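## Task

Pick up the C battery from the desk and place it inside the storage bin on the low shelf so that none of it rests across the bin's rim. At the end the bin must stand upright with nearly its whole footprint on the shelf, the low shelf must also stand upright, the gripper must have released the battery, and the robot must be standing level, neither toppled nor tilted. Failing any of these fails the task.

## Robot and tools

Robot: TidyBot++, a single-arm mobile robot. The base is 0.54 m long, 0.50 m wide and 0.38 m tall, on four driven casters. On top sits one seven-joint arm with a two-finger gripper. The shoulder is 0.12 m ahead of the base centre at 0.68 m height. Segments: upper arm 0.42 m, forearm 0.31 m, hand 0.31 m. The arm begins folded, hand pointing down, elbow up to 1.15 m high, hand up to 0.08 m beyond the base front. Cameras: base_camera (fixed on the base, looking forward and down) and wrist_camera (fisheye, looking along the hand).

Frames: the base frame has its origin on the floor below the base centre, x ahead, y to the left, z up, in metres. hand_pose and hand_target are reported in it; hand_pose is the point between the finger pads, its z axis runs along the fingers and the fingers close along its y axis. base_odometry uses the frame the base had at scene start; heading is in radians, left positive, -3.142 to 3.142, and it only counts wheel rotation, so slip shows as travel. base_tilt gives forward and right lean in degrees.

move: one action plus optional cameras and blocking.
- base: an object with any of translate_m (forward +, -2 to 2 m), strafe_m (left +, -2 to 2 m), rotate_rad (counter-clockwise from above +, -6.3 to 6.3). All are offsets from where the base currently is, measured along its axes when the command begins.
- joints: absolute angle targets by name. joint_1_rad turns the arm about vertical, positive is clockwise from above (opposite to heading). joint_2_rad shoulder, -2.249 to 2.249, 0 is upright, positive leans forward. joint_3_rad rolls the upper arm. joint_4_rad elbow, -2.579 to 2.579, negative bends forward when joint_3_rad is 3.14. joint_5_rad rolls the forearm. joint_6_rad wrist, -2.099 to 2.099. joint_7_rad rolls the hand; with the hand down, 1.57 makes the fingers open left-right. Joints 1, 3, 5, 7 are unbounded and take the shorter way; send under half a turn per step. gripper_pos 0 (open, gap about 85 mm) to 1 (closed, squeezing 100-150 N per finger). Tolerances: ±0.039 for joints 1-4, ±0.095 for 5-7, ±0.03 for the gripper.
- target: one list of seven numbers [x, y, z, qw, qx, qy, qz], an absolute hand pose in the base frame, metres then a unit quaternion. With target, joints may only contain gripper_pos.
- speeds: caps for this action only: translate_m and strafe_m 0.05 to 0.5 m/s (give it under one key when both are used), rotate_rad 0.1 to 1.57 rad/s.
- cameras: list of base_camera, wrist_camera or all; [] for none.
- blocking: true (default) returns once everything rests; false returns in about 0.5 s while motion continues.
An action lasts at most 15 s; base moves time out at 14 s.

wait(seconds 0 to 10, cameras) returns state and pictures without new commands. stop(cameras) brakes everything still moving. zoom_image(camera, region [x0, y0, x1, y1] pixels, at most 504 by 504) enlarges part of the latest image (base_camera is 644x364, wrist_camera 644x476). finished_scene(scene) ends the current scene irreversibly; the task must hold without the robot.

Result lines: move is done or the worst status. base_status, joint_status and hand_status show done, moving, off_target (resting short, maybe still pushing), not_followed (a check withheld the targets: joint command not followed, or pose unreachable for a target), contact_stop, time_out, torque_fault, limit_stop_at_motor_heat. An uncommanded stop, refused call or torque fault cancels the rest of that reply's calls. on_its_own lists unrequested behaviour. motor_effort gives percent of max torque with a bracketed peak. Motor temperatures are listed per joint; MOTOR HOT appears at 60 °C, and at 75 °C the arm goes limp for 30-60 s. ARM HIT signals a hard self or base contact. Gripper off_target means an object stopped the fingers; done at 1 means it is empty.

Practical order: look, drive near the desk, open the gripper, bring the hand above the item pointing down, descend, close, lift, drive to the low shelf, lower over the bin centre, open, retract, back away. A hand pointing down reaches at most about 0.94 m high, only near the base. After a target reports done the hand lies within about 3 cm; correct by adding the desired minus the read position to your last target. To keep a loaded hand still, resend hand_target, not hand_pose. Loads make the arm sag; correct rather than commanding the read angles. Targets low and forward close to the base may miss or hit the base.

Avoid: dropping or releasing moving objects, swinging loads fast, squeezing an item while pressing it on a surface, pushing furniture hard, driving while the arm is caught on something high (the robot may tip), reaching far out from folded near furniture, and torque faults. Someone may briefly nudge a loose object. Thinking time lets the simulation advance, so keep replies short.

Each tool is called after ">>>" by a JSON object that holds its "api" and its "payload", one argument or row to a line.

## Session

>>> {"api": "move", "payload": {
  "joints": {"joint_6_rad": 0.4},
  "cameras": ["all"]
}}

>>> {"api": "move", "payload": {
  "joints": {"joint_1_rad": -1.4},
  "cameras": ["wrist_camera"]
}}

>>> {"api": "move", "payload": {
  "joints": {"joint_1_rad": -2.8},
  "cameras": ["wrist_camera"]
}}

>>> {"api": "move", "payload": {
  "joints": {"joint_1_rad": -4.6},
  "cameras": ["wrist_camera"]
}}

Scene clock: 1.90 s.
Motor temperatures (°C): [27 29 28 26 32 40 36]
move: done
base_odometry: x=+0.000 y=+0.000 heading=+0.000
base_tilt: forward=-0.4 right=-0.9
base_status: not commanded
joint_positions: joint_1_rad=+0.033 joint_2_rad=-0.320 joint_3_rad=+3.152 joint_4_rad=-2.514 joint_5_rad=-0.002 joint_6_rad=+0.337 joint_7_rad=+1.606 gripper_pos=+0.000
joint_status: all done
motor_effort: joint_1_rad=-1(1) joint_2_rad=-7(7) joint_3_rad=-1(1) joint_4_rad=+18(20) joint_5_rad=-1(1) joint_6_rad=+9(9) joint_7_rad=+0(1)
hand_pose: x=+0.5401 y=-0.0173 z=+0.8097 quat_wxyz=(+0.022, +0.801, -0.005, +0.598) (m; base frame)
hand_target: x=+0.5452 y=-0.0176 z=+0.8287 quat_wxyz=(+0.023, +0.782, -0.005, +0.623) (m; base frame)
hand_status: not commanded
pictures: base_camera, wrist_camera
camera_calibration:
wrist_camera: T_world_to_cam=[[-0.0353947, -0.999234, 0.0166864, -0.00845051], [-0.257305, -0.00702233, -0.966305, 0.986568], [0.965682, -0.0384956, -0.256859, -0.185965], [0, 0, 0, 1]] pos_world=[0.433132, -0.00867486, 0.905699]

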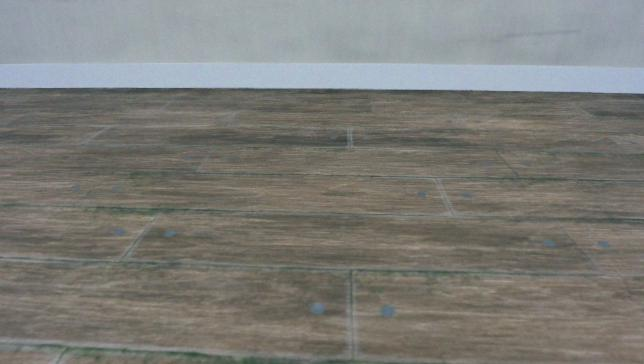

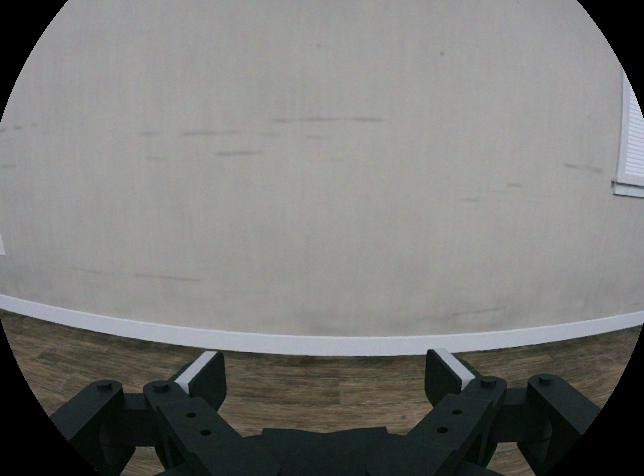

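Scene clock: 4.60 s.
Motor temperatures (°C): [27 29 28 26 32 40 36]
move: done
base_odometry: x=+0.000 y=+0.000 heading=+0.000
base_tilt: forward=-0.4 right=-1.0
base_status: not commanded
joint_positions: joint_1_rad=-1.383 joint_2_rad=-0.320 joint_3_rad=+3.152 joint_4_rad=-2.514 joint_5_rad=-0.002 joint_6_rad=+0.337 joint_7_rad=+1.606 gripper_pos=+0.000
joint_status: all done
motor_effort: joint_1_rad=+0(2) joint_2_rad=-7(7) joint_3_rad=-1(2) joint_4_rad=+18(20) joint_5_rad=-1(1) joint_6_rad=+9(9) joint_7_rad=+0(1)
hand_pose: x=+0.2007 y=+0.4135 z=+0.8099 quat_wxyz=(-0.373, +0.611, +0.517, +0.469) (m; base frame)
hand_target: x=+0.1949 y=+0.4198 z=+0.8287 quat_wxyz=(-0.392, +0.592, +0.510, +0.485) (m; base frame)
hand_status: not commanded
pictures: wrist_camera
camera_calibration:
wrist_camera: T_world_to_cam=[[0.98196, -0.188344, 0.0167701, -0.129631], [-0.0323553, -0.254743, -0.966467, 0.959846], [0.1863, 0.94849, -0.256242, -0.093788], [0, 0, 0, 1]] pos_world=[0.175822, 0.309056, 0.905801]

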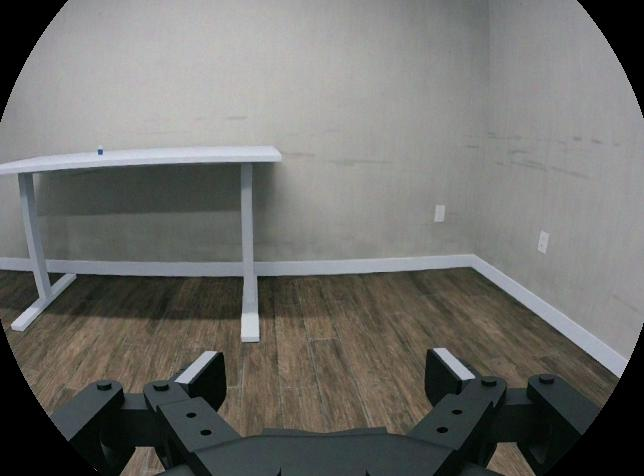

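Scene clock: 7.27 s.
Motor temperatures (°C): [27 29 28 26 32 40 36]
move: done
base_odometry: x=+0.000 y=+0.000 heading=+0.000
base_tilt: forward=-0.4 right=-1.0
base_status: not commanded
joint_positions: joint_1_rad=-2.784 joint_2_rad=-0.320 joint_3_rad=+3.152 joint_4_rad=-2.514 joint_5_rad=-0.002 joint_6_rad=+0.337 joint_7_rad=+1.606 gripper_pos=+0.000
joint_status: all done
motor_effort: joint_1_rad=-1(2) joint_2_rad=-6(8) joint_3_rad=-1(2) joint_4_rad=+19(20) joint_5_rad=-1(1) joint_6_rad=+8(9) joint_7_rad=-1(2)
hand_pose: x=-0.2747 y=+0.1508 z=+0.8099 quat_wxyz=(-0.587, +0.134, +0.789, +0.118) (m; base frame)
hand_target: x=-0.2818 y=+0.1461 z=+0.8287 quat_wxyz=(-0.613, +0.125, +0.772, +0.118) (m; base frame)
hand_status: not commanded
pictures: wrist_camera
camera_calibration:
wrist_camera: T_world_to_cam=[[0.352509, 0.935659, 0.0167258, -0.0546531], [0.245423, -0.075186, -0.966496, 0.926883], [-0.903053, 0.344804, -0.256136, 0.0357569], [0, 0, 0, 1]] pos_world=[-0.175922, 0.108496, 0.905901]

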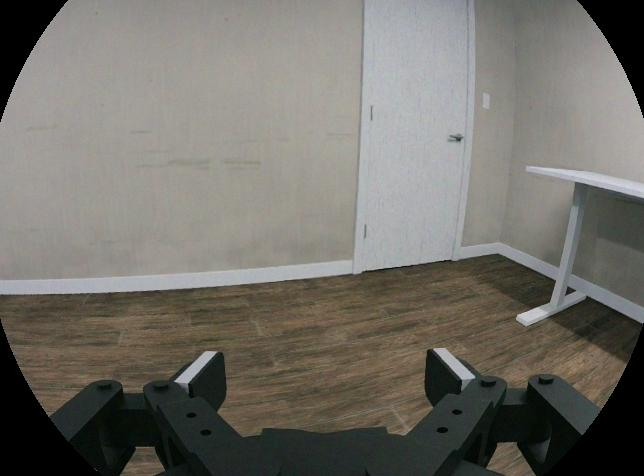

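Scene clock: 10.23 s.
Motor temperatures (°C): [27 29 28 26 32 40 36]
move: done
base_odometry: x=+0.000 y=+0.000 heading=+0.000
base_tilt: forward=-0.4 right=-0.9
base_status: not commanded
joint_positions: joint_1_rad=-4.583 joint_2_rad=-0.320 joint_3_rad=+3.152 joint_4_rad=-2.514 joint_5_rad=-0.002 joint_6_rad=+0.338 joint_7_rad=+1.606 gripper_pos=+0.000
joint_status: all done
motor_effort: joint_1_rad=-1(2) joint_2_rad=-7(7) joint_3_rad=+0(2) joint_4_rad=+20(20) joint_5_rad=-1(1) joint_6_rad=+9(9) joint_7_rad=+0(2)
hand_pose: x=+0.0615 y=-0.4176 z=+0.8100 quat_wxyz=(-0.458, -0.535, +0.596, -0.386) (m; base frame)
hand_target: x=+0.0678 y=-0.4235 z=+0.8287 quat_wxyz=(-0.474, -0.527, +0.577, -0.406) (m; base frame)
hand_status: not commanded
pictures: wrist_camera
camera_calibration:
wrist_camera: T_world_to_cam=[[-0.991255, 0.130894, 0.0167574, 0.105236], [0.0174512, 0.255898, -0.966546, 0.954011], [-0.130803, -0.957801, -0.255944, -0.0563801], [0, 0, 0, 1]] pos_world=[0.0802927, -0.311905, 0.905902]

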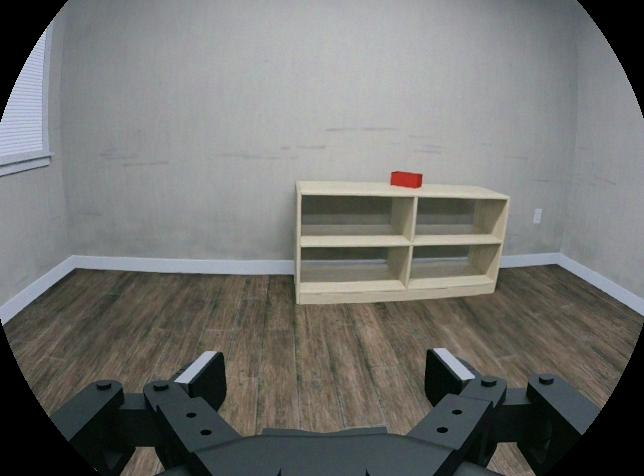

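>>> {"api": "move", "payload": {
  "base": {"translate_m": -0.52, "strafe_m": 0.715, "rotate_rad": 1.532},
  "joints": {"joint_1_rad": 0.0, "joint_2_rad": 0.0, "joint_3_rad": 3.1416, "joint_4_rad": -1.2, "joint_5_rad": 0.0, "joint_6_rad": -1.1, "joint_7_rad": 1.5708},
  "cameras": ["all"]
}}

Scene clock: 46.43 s.
Motor temperatures (°C): [27 29 28 26 32 40 36]
move: done
base_odometry: x=-0.520 y=+0.715 heading=+1.533
base_tilt: forward=-0.4 right=-0.9
base_status: done
joint_positions: joint_1_rad=-6.273 joint_2_rad=-0.006 joint_3_rad=+3.142 joint_4_rad=-1.218 joint_5_rad=-0.002 joint_6_rad=-1.041 joint_7_rad=+1.606 gripper_pos=+0.000
joint_status: all done
motor_effort: joint_1_rad=-1(3) joint_2_rad=-20(23) joint_3_rad=-1(4) joint_4_rad=+21(22) joint_5_rad=-1(2) joint_6_rad=+7(10) joint_7_rad=+0(2)
hand_pose: x=+0.6524 y=-0.0037 z=+1.0163 quat_wxyz=(-0.009, -0.903, -0.011, -0.429) (m; base frame)
hand_target: x=+0.6441 y=+0.0013 z=+1.0091 quat_wxyz=(+0.000, -0.913, +0.000, -0.408) (m; base frame)
hand_status: not commanded
pictures: base_camera, wrist_camera
camera_calibration:
wrist_camera: T_world_to_cam=[[0.00634822, -0.999871, 0.0147717, -0.0196417], [-0.61007, -0.015577, -0.792194, 1.26841], [0.792322, -0.00398276, -0.61009, 0.231441], [0, 0, 0, 1]] pos_world=[0.590568, 0.0010406, 1.14632]

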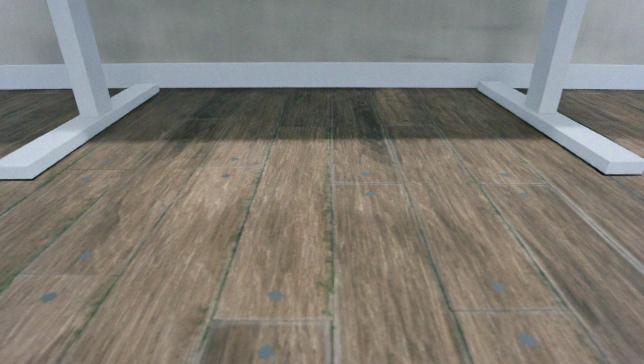

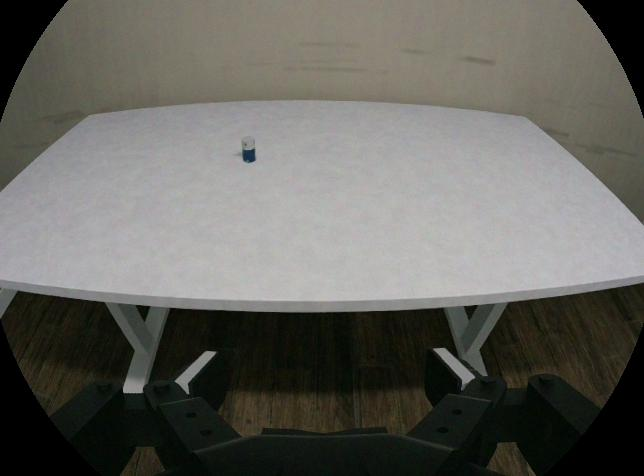

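>>> {"api": "zoom_image", "payload": {
  "camera": "wrist_camera",
  "region": [210, 110, 290, 190]
}}

Scaled by 6.300.

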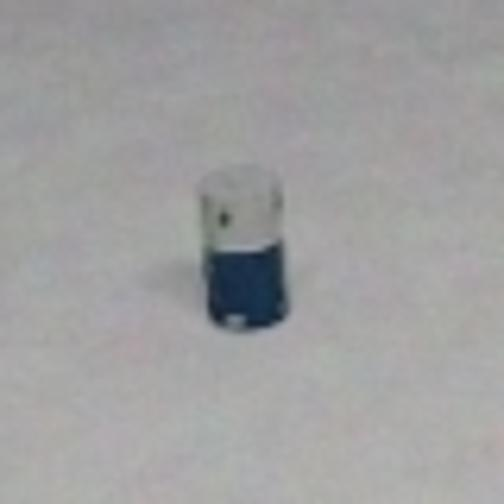

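>>> {"api": "move", "payload": {
  "base": {"translate_m": 0.513, "strafe_m": 0.125, "rotate_rad": 0.03},
  "speeds": {"translate_m": 0.3},
  "joints": {"joint_2_rad": 0.35, "joint_4_rad": -0.655, "joint_6_rad": -1.74},
  "cameras": ["all"]
}}

Scene clock: 101.27 s.
Motor temperatures (°C): [27 29 28 27 32 40 36]
move: done
base_odometry: x=-0.625 y=+1.232 heading=+1.563
base_tilt: forward=-0.4 right=-0.9
base_status: done
joint_positions: joint_1_rad=-6.279 joint_2_rad=+0.342 joint_3_rad=+3.141 joint_4_rad=-0.673 joint_5_rad=-0.002 joint_6_rad=-1.682 joint_7_rad=+1.606 gripper_pos=+0.000
joint_status: all done
motor_effort: joint_1_rad=+0(3) joint_2_rad=-29(32) joint_3_rad=-1(3) joint_4_rad=+17(21) joint_5_rad=-1(2) joint_6_rad=+5(8) joint_7_rad=-1(1)
hand_pose: x=+0.6612 y=-0.0001 z=+0.9629 quat_wxyz=(-0.003, -0.975, -0.016, -0.220) (m; base frame)
hand_target: x=+0.6489 y=+0.0013 z=+0.9584 quat_wxyz=(+0.000, -0.980, +0.000, -0.197) (m; base frame)
hand_status: not commanded
pictures: base_camera, wrist_camera
camera_calibration:
wrist_camera: T_world_to_cam=[[0.0190388, -0.9998, 0.00614024, -0.0154108], [-0.89076, -0.0197509, -0.454045, 1.09139], [0.454075, 0.00317497, -0.890958, 0.685985], [0, 0, 0, 1]] pos_world=[0.66097, 0.00397019, 1.10682]

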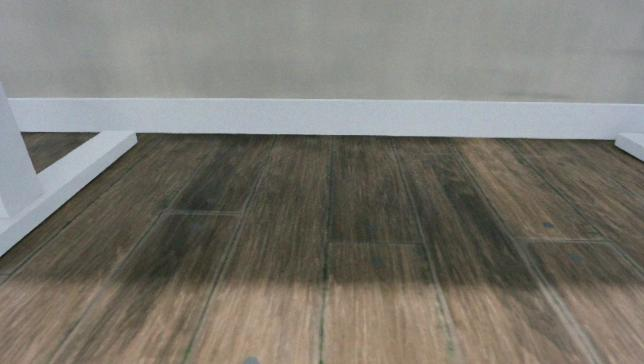

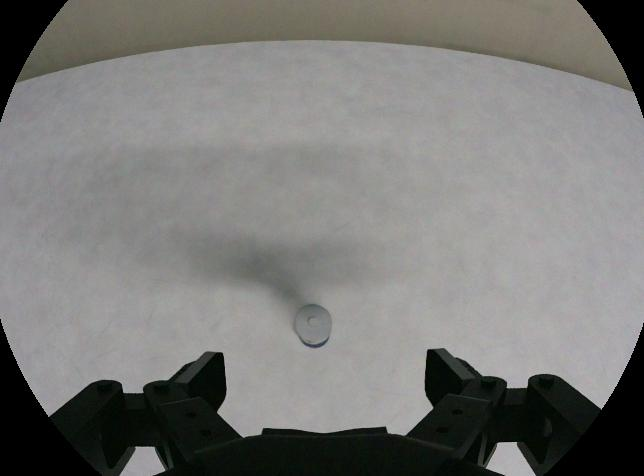

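>>> {"api": "move", "payload": {
  "joints": {"joint_1_rad": -0.024, "joint_2_rad": 0.353, "joint_4_rad": -1.06, "joint_6_rad": -1.251},
  "cameras": ["wrist_camera"]
}}

Scene clock: 119.80 s.
Motor temperatures (°C): [27 29 28 27 32 40 36]
move: done
base_odometry: x=-0.625 y=+1.232 heading=+1.563
base_tilt: forward=-0.4 right=-1.0
base_status: not commanded
joint_positions: joint_1_rad=-6.290 joint_2_rad=+0.344 joint_3_rad=+3.141 joint_4_rad=-1.047 joint_5_rad=-0.002 joint_6_rad=-1.315 joint_7_rad=+1.606 gripper_pos=+0.000
joint_status: all done
motor_effort: joint_1_rad=+0(1) joint_2_rad=-31(34) joint_3_rad=-1(2) joint_4_rad=+19(21) joint_5_rad=-1(1) joint_6_rad=+4(5) joint_7_rad=+0(2)
hand_pose: x=+0.7018 y=+0.0065 z=+0.8519 quat_wxyz=(-0.002, -0.976, -0.021, -0.216) (m; base frame)
hand_target: x=+0.7178 y=+0.0157 z=+0.8496 quat_wxyz=(+0.003, -0.972, -0.012, -0.237) (m; base frame)
hand_status: not commanded
pictures: wrist_camera
camera_calibration:
wrist_camera: T_world_to_cam=[[0.029827, -0.999539, 0.00563145, -0.0160682], [-0.894334, -0.0292029, -0.446445, 1.07343], [0.446404, 0.00827972, -0.894793, 0.577195], [0, 0, 0, 1]] pos_world=[0.702826, 0.0105076, 0.995789]

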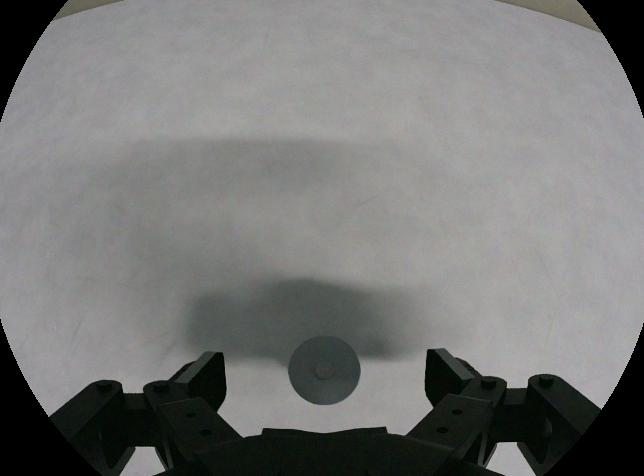

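>>> {"api": "move", "payload": {
  "joints": {"joint_1_rad": -0.028, "joint_2_rad": 0.364, "joint_4_rad": -1.073, "joint_6_rad": -1.228},
  "cameras": []
}}

>>> {"api": "move", "payload": {
  "joints": {"gripper_pos": 0.8},
  "cameras": ["wrist_camera"]
}}

Scene clock: 131.47 s.
Motor temperatures (°C): [27 29 28 27 32 40 36]
move: done
base_odometry: x=-0.625 y=+1.232 heading=+1.563
base_tilt: forward=-0.4 right=-1.0
base_status: not commanded
joint_positions: joint_1_rad=-6.295 joint_2_rad=+0.348 joint_3_rad=+3.141 joint_4_rad=-1.060 joint_5_rad=-0.002 joint_6_rad=-1.286 joint_7_rad=+1.606 gripper_pos=+0.000
joint_status: all done
motor_effort: joint_1_rad=+0(1) joint_2_rad=-32(33) joint_3_rad=-1(2) joint_4_rad=+20(20) joint_5_rad=+0(1) joint_6_rad=+3(5) joint_7_rad=+0(1)
hand_pose: x=+0.7073 y=+0.0091 z=+0.8478 quat_wxyz=(-0.001, -0.975, -0.023, -0.222) (m; base frame)
hand_target: x=+0.7229 y=+0.0183 z=+0.8403 quat_wxyz=(+0.003, -0.972, -0.014, -0.236) (m; base frame)
hand_status: not commanded
pictures: none
No camera images: "cameras" was empty.

Scene clock: 132.47 s.
Motor temperatures (°C): [27 29 28 27 32 40 36]
move: off_target
base_odometry: x=-0.625 y=+1.232 heading=+1.563
base_tilt: forward=-0.3 right=-1.0
base_status: not commanded
joint_positions: joint_1_rad=-6.295 joint_2_rad=+0.348 joint_3_rad=+3.141 joint_4_rad=-1.060 joint_5_rad=-0.002 joint_6_rad=-1.285 joint_7_rad=+1.606 gripper_pos=+0.736
joint_status: gripper_pos off_target (ended at +0.736, target +0.800)
motor_effort: joint_1_rad=+0(1) joint_2_rad=-30(32) joint_3_rad=-1(2) joint_4_rad=+18(20) joint_5_rad=-1(1) joint_6_rad=+4(5) joint_7_rad=+0(1)
hand_pose: x=+0.7075 y=+0.0091 z=+0.8481 quat_wxyz=(-0.001, -0.975, -0.023, -0.223) (m; base frame)
hand_target: x=+0.7229 y=+0.0183 z=+0.8403 quat_wxyz=(+0.003, -0.972, -0.014, -0.236) (m; base frame)
hand_status: not commanded
pictures: wrist_camera
camera_calibration:
wrist_camera: T_world_to_cam=[[0.0341808, -0.999398, 0.00597689, -0.0169674], [-0.888405, -0.0331229, -0.457864, 1.08242], [0.457786, 0.0103402, -0.889002, 0.5583], [0, 0, 0, 1]] pos_world=[0.706627, 0.0131229, 0.992033]

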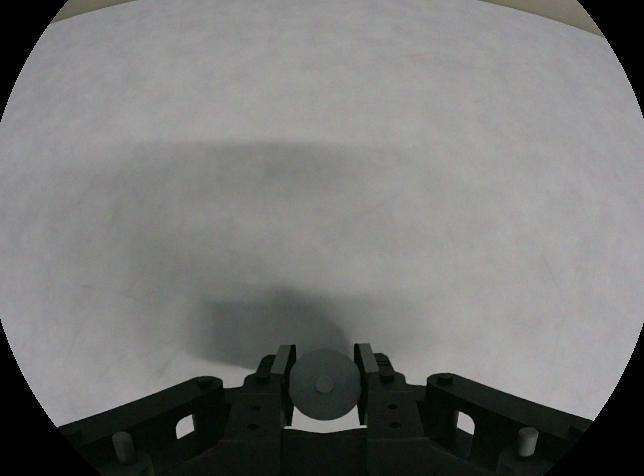

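>>> {"api": "move", "payload": {
  "joints": {"joint_2_rad": 0.35, "joint_4_rad": -0.655, "joint_6_rad": -1.74},
  "cameras": ["wrist_camera"]
}}

>>> {"api": "move", "payload": {
  "base": {"translate_m": -1.9, "strafe_m": -0.03, "rotate_rad": 3.12},
  "speeds": {"rotate_rad": 1.2},
  "joints": {"joint_1_rad": 0.0, "joint_2_rad": 0.0, "joint_4_rad": -1.2, "joint_6_rad": -1.1},
  "cameras": ["all"]
}}

>>> {"api": "zoom_image", "payload": {
  "camera": "wrist_camera",
  "region": [240, 60, 400, 180]
}}

Scene clock: 152.57 s.
Motor temperatures (°C): [27 29 28 27 32 40 36]
move: done
base_odometry: x=-0.625 y=+1.232 heading=+1.563
base_tilt: forward=-0.4 right=-1.0
base_status: not commanded
joint_positions: joint_1_rad=-6.295 joint_2_rad=+0.346 joint_3_rad=+3.141 joint_4_rad=-0.675 joint_5_rad=-0.002 joint_6_rad=-1.681 joint_7_rad=+1.606 gripper_pos=+0.736
joint_status: all done
motor_effort: joint_1_rad=-1(1) joint_2_rad=-30(35) joint_3_rad=-2(2) joint_4_rad=+18(22) joint_5_rad=-1(1) joint_6_rad=+5(5) joint_7_rad=+0(1)
hand_pose: x=+0.6622 y=+0.0085 z=+0.9602 quat_wxyz=(-0.001, -0.976, -0.024, -0.218) (m; base frame)
hand_target: x=+0.6487 y=+0.0162 z=+0.9585 quat_wxyz=(+0.003, -0.980, -0.014, -0.197) (m; base frame)
hand_status: not commanded
pictures: wrist_camera
camera_calibration:
wrist_camera: T_world_to_cam=[[0.0348574, -0.999374, 0.00597799, -0.0170841], [-0.892621, -0.0338229, -0.449538, 1.08831], [0.449459, 0.0103336, -0.893241, 0.688235], [0, 0, 0, 1]] pos_world=[0.662714, 0.0126246, 1.1041]

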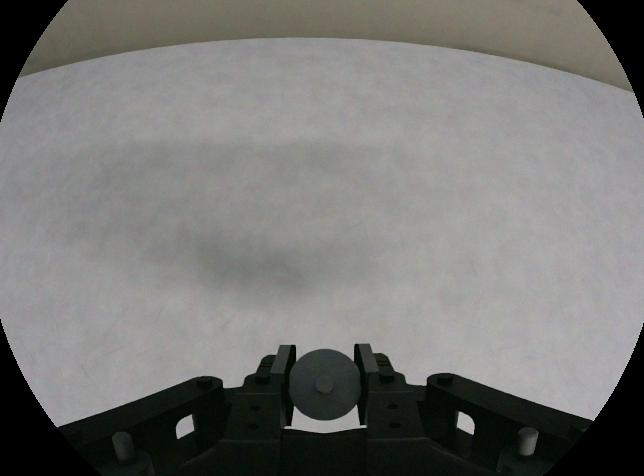

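Scene clock: 158.43 s.
Motor temperatures (°C): [27 29 28 27 32 40 36]
move: done
base_odometry: x=-0.610 y=-0.668 heading=-1.599
base_tilt: forward=-0.4 right=-1.0
base_status: done
joint_positions: joint_1_rad=-6.290 joint_2_rad=+0.001 joint_3_rad=+3.141 joint_4_rad=-1.191 joint_5_rad=-0.002 joint_6_rad=-1.161 joint_7_rad=+1.606 gripper_pos=+0.736
joint_status: all done
motor_effort: joint_1_rad=+0(5) joint_2_rad=-20(35) joint_3_rad=-1(4) joint_4_rad=+20(22) joint_5_rad=-1(3) joint_6_rad=+6(8) joint_7_rad=+0(2)
hand_pose: x=+0.6322 y=+0.0060 z=+0.9998 quat_wxyz=(-0.004, -0.923, -0.020, -0.384) (m; base frame)
hand_target: x=+0.6441 y=+0.0013 z=+1.0091 quat_wxyz=(+0.000, -0.913, +0.000, -0.408) (m; base frame)
hand_status: not commanded
pictures: base_camera, wrist_camera
camera_calibration:
wrist_camera: T_world_to_cam=[[0.026347, -0.999566, 0.0131409, -0.0205856], [-0.684546, -0.0276201, -0.728447, 1.22663], [0.728494, 0.0101968, -0.684977, 0.352499], [0, 0, 0, 1]] pos_world=[0.583432, 0.0097086, 1.13526]

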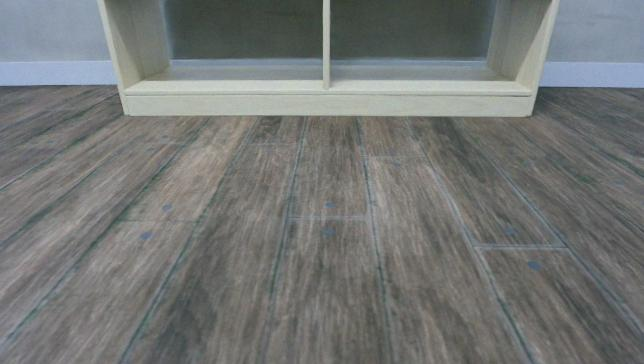

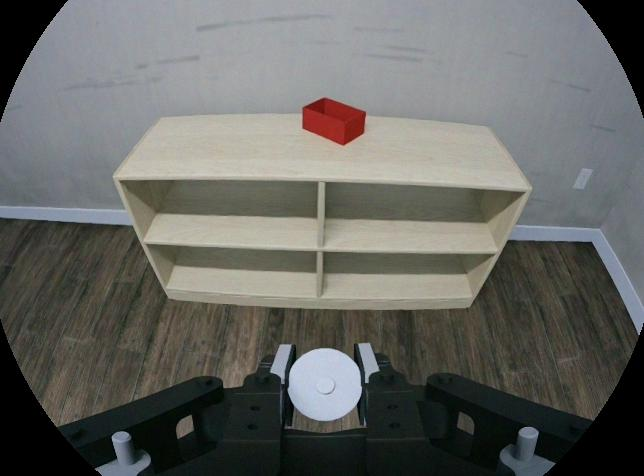

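Scaled by 3.150.

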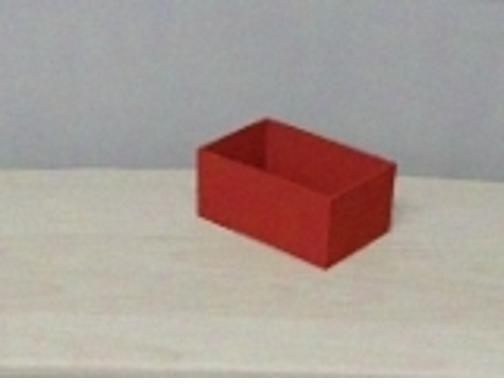

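>>> {"api": "move", "payload": {
  "base": {"translate_m": 0.944, "strafe_m": 0.36},
  "joints": {"joint_1_rad": 0.663, "joint_2_rad": 0.35, "joint_4_rad": -0.655, "joint_6_rad": -1.74},
  "cameras": ["all"]
}}

Scene clock: 210.57 s.
Motor temperatures (°C): [27 29 28 27 32 41 36]
move: done
base_odometry: x=-0.277 y=-1.622 heading=-1.600
base_tilt: forward=-0.4 right=-0.9
base_status: done
joint_positions: joint_1_rad=-5.630 joint_2_rad=+0.340 joint_3_rad=+3.141 joint_4_rad=-0.676 joint_5_rad=-0.002 joint_6_rad=-1.683 joint_7_rad=+1.606 gripper_pos=+0.736
joint_status: all done
motor_effort: joint_1_rad=-1(3) joint_2_rad=-29(32) joint_3_rad=-1(3) joint_4_rad=+17(22) joint_5_rad=-1(2) joint_6_rad=+5(9) joint_7_rad=+0(2)
hand_pose: x=+0.5498 y=-0.3269 z=+0.9625 quat_wxyz=(-0.073, -0.930, +0.296, -0.207) (m; base frame)
hand_target: x=+0.5375 y=-0.3251 z=+0.9585 quat_wxyz=(-0.064, -0.927, +0.319, -0.186) (m; base frame)
hand_status: not commanded
pictures: base_camera, wrist_camera
camera_calibration:
wrist_camera: T_world_to_cam=[[-0.589157, -0.807994, 0.00625384, 0.056892], [-0.722563, 0.523369, -0.45165, 1.06841], [0.361657, -0.270611, -0.892174, 0.699657], [0, 0, 0, 1]] pos_world=[0.552478, -0.32387, 1.10641]

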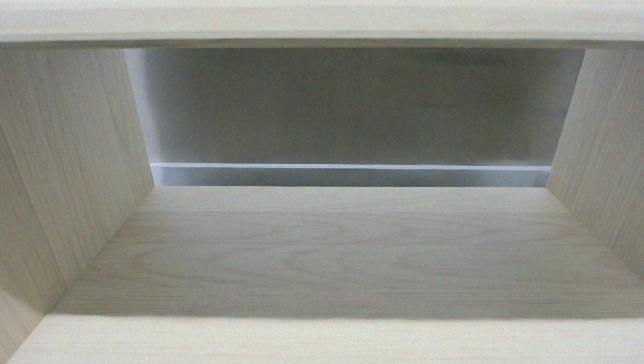

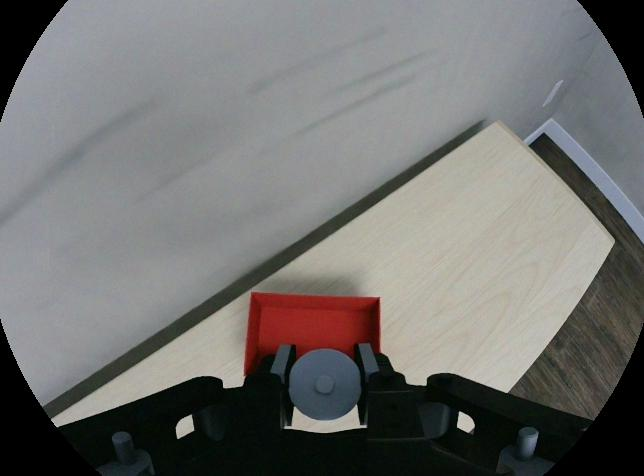

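>>> {"api": "move", "payload": {
  "joints": {"joint_1_rad": 0.626, "joint_2_rad": 0.395, "joint_4_rad": -1.174, "joint_6_rad": -1.098},
  "cameras": ["wrist_camera"]
}}

Scene clock: 236.37 s.
Motor temperatures (°C): [27 29 28 27 32 40 36]
move: done
base_odometry: x=-0.277 y=-1.622 heading=-1.600
base_tilt: forward=-0.4 right=-1.0
base_status: not commanded
joint_positions: joint_1_rad=-5.640 joint_2_rad=+0.387 joint_3_rad=+3.141 joint_4_rad=-1.164 joint_5_rad=-0.002 joint_6_rad=-1.163 joint_7_rad=+1.606 gripper_pos=+0.736
joint_status: all done
motor_effort: joint_1_rad=+0(1) joint_2_rad=-34(36) joint_3_rad=-1(2) joint_4_rad=+21(22) joint_5_rad=-1(1) joint_6_rad=+4(5) joint_7_rad=-1(2)
hand_pose: x=+0.6023 y=-0.3592 z=+0.7943 quat_wxyz=(-0.070, -0.933, +0.292, -0.200) (m; base frame)
hand_target: x=+0.6210 y=-0.3613 z=+0.7939 quat_wxyz=(-0.072, -0.925, +0.299, -0.224) (m; base frame)
hand_status: not commanded
pictures: wrist_camera
camera_calibration:
wrist_camera: T_world_to_cam=[[-0.581464, -0.813553, 0.00564279, 0.0566218], [-0.732567, 0.520539, -0.438618, 1.04193], [0.353901, -0.259174, -0.898656, 0.535877], [0, 0, 0, 1]] pos_world=[0.60656, -0.357416, 0.938259]

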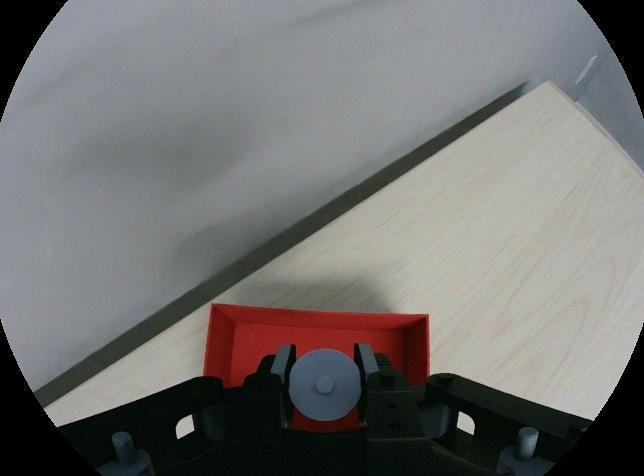

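>>> {"api": "move", "payload": {
  "joints": {"joint_2_rad": 0.456, "joint_4_rad": -1.534, "joint_6_rad": -0.668},
  "cameras": ["wrist_camera"]
}}

Scene clock: 258.03 s.
Motor temperatures (°C): [27 30 28 27 32 40 36]
move: done
base_odometry: x=-0.277 y=-1.622 heading=-1.600
base_tilt: forward=-0.3 right=-0.9
base_status: not commanded
joint_positions: joint_1_rad=-5.640 joint_2_rad=+0.448 joint_3_rad=+3.141 joint_4_rad=-1.526 joint_5_rad=-0.002 joint_6_rad=-0.733 joint_7_rad=+1.606 gripper_pos=+0.736
joint_status: all done
motor_effort: joint_1_rad=-1(1) joint_2_rad=-35(37) joint_3_rad=-1(2) joint_4_rad=+18(22) joint_5_rad=-1(1) joint_6_rad=+5(5) joint_7_rad=+0(1)
hand_pose: x=+0.6025 y=-0.3595 z=+0.6556 quat_wxyz=(-0.071, -0.932, +0.292, -0.204) (m; base frame)
hand_target: x=+0.6199 y=-0.3605 z=+0.6560 quat_wxyz=(-0.074, -0.924, +0.299, -0.228) (m; base frame)
hand_status: not commanded
pictures: wrist_camera
camera_calibration:
wrist_camera: T_world_to_cam=[[-0.582146, -0.813063, 0.00592507, 0.0576829], [-0.729522, 0.519086, -0.445363, 0.983381], [0.359032, -0.263589, -0.895331, 0.404169], [0, 0, 0, 1]] pos_world=[0.605868, -0.357025, 0.799484]

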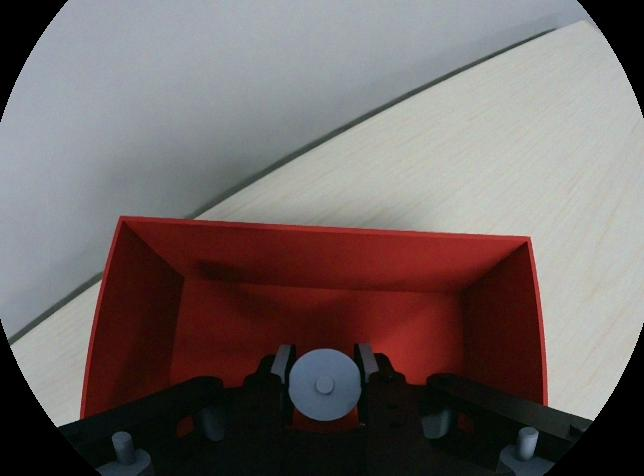

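>>> {"api": "move", "payload": {
  "joints": {"joint_2_rad": 0.465, "joint_4_rad": -1.551, "joint_6_rad": -0.643},
  "cameras": ["wrist_camera"]
}}

>>> {"api": "move", "payload": {
  "joints": {"gripper_pos": 0.52},
  "cameras": ["wrist_camera"]
}}

Scene clock: 264.87 s.
Motor temperatures (°C): [27 30 28 27 32 40 36]
move: done
base_odometry: x=-0.277 y=-1.622 heading=-1.600
base_tilt: forward=-0.4 right=-0.9
base_status: not commanded
joint_positions: joint_1_rad=-5.640 joint_2_rad=+0.451 joint_3_rad=+3.141 joint_4_rad=-1.542 joint_5_rad=-0.002 joint_6_rad=-0.703 joint_7_rad=+1.606 gripper_pos=+0.736
joint_status: all done
motor_effort: joint_1_rad=-1(1) joint_2_rad=-34(35) joint_3_rad=-1(2) joint_4_rad=+19(20) joint_5_rad=-1(1) joint_6_rad=+5(5) joint_7_rad=+0(2)
hand_pose: x=+0.6041 y=-0.3607 z=+0.6512 quat_wxyz=(-0.073, -0.930, +0.292, -0.209) (m; base frame)
hand_target: x=+0.6197 y=-0.3603 z=+0.6468 quat_wxyz=(-0.074, -0.924, +0.299, -0.227) (m; base frame)
hand_status: not commanded
pictures: wrist_camera
camera_calibration:
wrist_camera: T_world_to_cam=[[-0.582261, -0.812979, 0.00614905, 0.0576417], [-0.725218, 0.515958, -0.455901, 0.986428], [0.367465, -0.269913, -0.890009, 0.388497], [0, 0, 0, 1]] pos_world=[0.606179, -0.357234, 0.795125]

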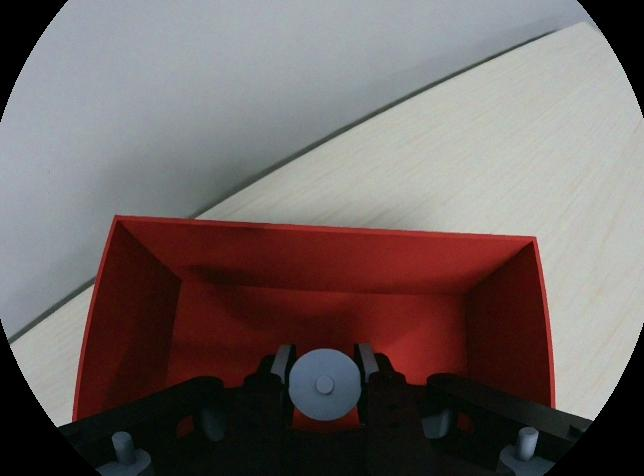

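Scene clock: 265.53 s.
Motor temperatures (°C): [27 30 28 27 32 40 36]
move: done
base_odometry: x=-0.277 y=-1.622 heading=-1.600
base_tilt: forward=-0.3 right=-0.9
base_status: not commanded
joint_positions: joint_1_rad=-5.640 joint_2_rad=+0.451 joint_3_rad=+3.141 joint_4_rad=-1.542 joint_5_rad=-0.002 joint_6_rad=-0.703 joint_7_rad=+1.606 gripper_pos=+0.520
joint_status: all done
motor_effort: joint_1_rad=-1(1) joint_2_rad=-34(34) joint_3_rad=-1(2) joint_4_rad=+18(19) joint_5_rad=-1(1) joint_6_rad=+5(5) joint_7_rad=+0(1)
hand_pose: x=+0.6041 y=-0.3607 z=+0.6512 quat_wxyz=(-0.073, -0.930, +0.292, -0.209) (m; base frame)
hand_target: x=+0.6197 y=-0.3603 z=+0.6468 quat_wxyz=(-0.074, -0.924, +0.299, -0.227) (m; base frame)
hand_status: not commanded
pictures: wrist_camera
camera_calibration:
wrist_camera: T_world_to_cam=[[-0.582212, -0.813014, 0.00620732, 0.0575533], [-0.725202, 0.515847, -0.456052, 0.986499], [0.367574, -0.27002, -0.889932, 0.388331], [0, 0, 0, 1]] pos_world=[0.606179, -0.357234, 0.795126]

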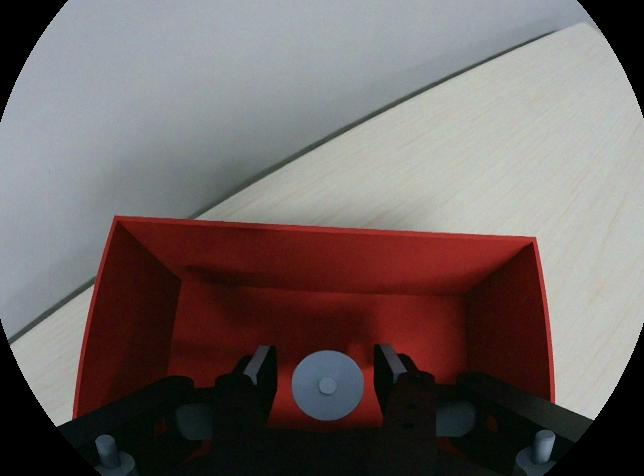

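>>> {"api": "move", "payload": {
  "joints": {"joint_2_rad": 0.377, "joint_4_rad": -1.144, "joint_6_rad": -1.22},
  "cameras": ["wrist_camera"]
}}

>>> {"api": "move", "payload": {
  "base": {"translate_m": -0.35},
  "joints": {"joint_1_rad": 0.5, "joint_2_rad": 0.0, "joint_4_rad": -1.2, "joint_6_rad": -1.1, "gripper_pos": 0.2},
  "cameras": ["wrist_camera"]
}}

Scene clock: 274.07 s.
Motor temperatures (°C): [27 30 28 27 32 40 36]
move: done
base_odometry: x=-0.277 y=-1.622 heading=-1.600
base_tilt: forward=-0.4 right=-0.9
base_status: not commanded
joint_positions: joint_1_rad=-5.640 joint_2_rad=+0.368 joint_3_rad=+3.141 joint_4_rad=-1.159 joint_5_rad=-0.002 joint_6_rad=-1.159 joint_7_rad=+1.606 gripper_pos=+0.520
joint_status: all done
motor_effort: joint_1_rad=-1(1) joint_2_rad=-32(37) joint_3_rad=-1(2) joint_4_rad=+19(21) joint_5_rad=-1(1) joint_6_rad=+4(6) joint_7_rad=-1(1)
hand_pose: x=+0.6022 y=-0.3592 z=+0.8086 quat_wxyz=(-0.074, -0.930, +0.291, -0.213) (m; base frame)
hand_target: x=+0.5981 y=-0.3447 z=+0.8020 quat_wxyz=(-0.061, -0.932, +0.302, -0.189) (m; base frame)
hand_status: not commanded
pictures: wrist_camera
camera_calibration:
wrist_camera: T_world_to_cam=[[-0.581573, -0.813471, 0.00618442, 0.0562348], [-0.722483, 0.512999, -0.46352, 1.05947], [0.373887, -0.274039, -0.886065, 0.521198], [0, 0, 0, 1]] pos_world=[0.603287, -0.354935, 0.952555]

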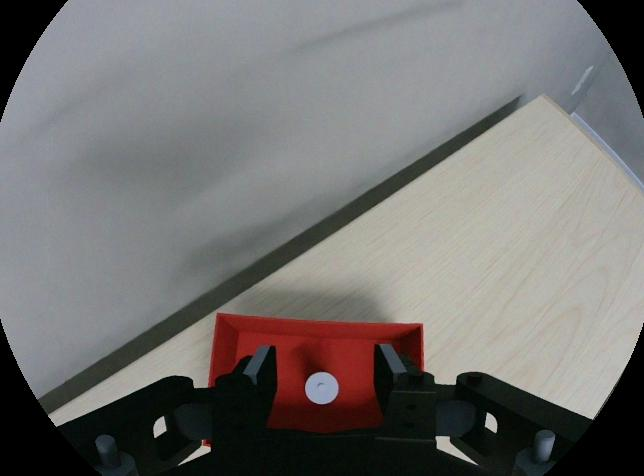

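Scene clock: 276.23 s.
Motor temperatures (°C): [27 30 28 27 32 40 36]
move: done
base_odometry: x=-0.267 y=-1.272 heading=-1.600
base_tilt: forward=-0.4 right=-0.9
base_status: done
joint_positions: joint_1_rad=-5.766 joint_2_rad=-0.015 joint_3_rad=+3.141 joint_4_rad=-1.187 joint_5_rad=-0.002 joint_6_rad=-1.159 joint_7_rad=+1.606 gripper_pos=+0.200
joint_status: all done
motor_effort: joint_1_rad=+0(2) joint_2_rad=-18(37) joint_3_rad=-1(2) joint_4_rad=+19(21) joint_5_rad=-1(1) joint_6_rad=+6(8) joint_7_rad=+0(2)
hand_pose: x=+0.5627 y=-0.2497 z=+1.0104 quat_wxyz=(-0.107, -0.892, +0.219, -0.380) (m; base frame)
hand_target: x=+0.5805 y=-0.2506 z=+1.0091 quat_wxyz=(-0.101, -0.884, +0.226, -0.396) (m; base frame)
hand_status: not commanded
pictures: wrist_camera
camera_calibration:
wrist_camera: T_world_to_cam=[[-0.477882, -0.87832, 0.0134952, 0.0390911], [-0.592398, 0.310896, -0.743242, 1.22718], [0.648609, -0.363176, -0.668887, 0.348453], [0, 0, 0, 1]] pos_world=[0.519649, -0.22064, 1.14464]

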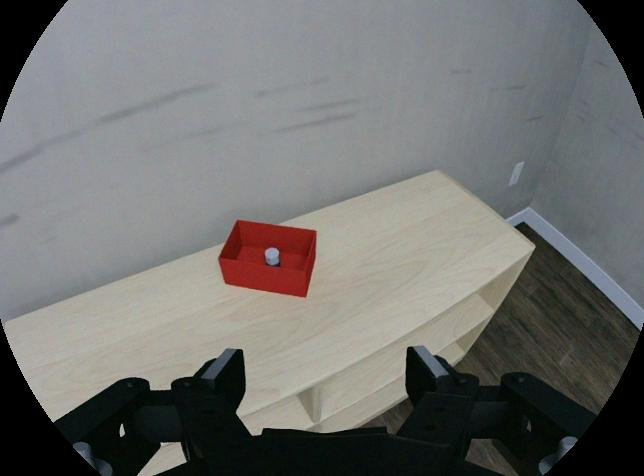

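Battery is standing inside the upright bin, and the arm is clear.

>>> {"api": "finished_scene", "payload": {
  "scene": 2
}}

The scene is finished: the task was done.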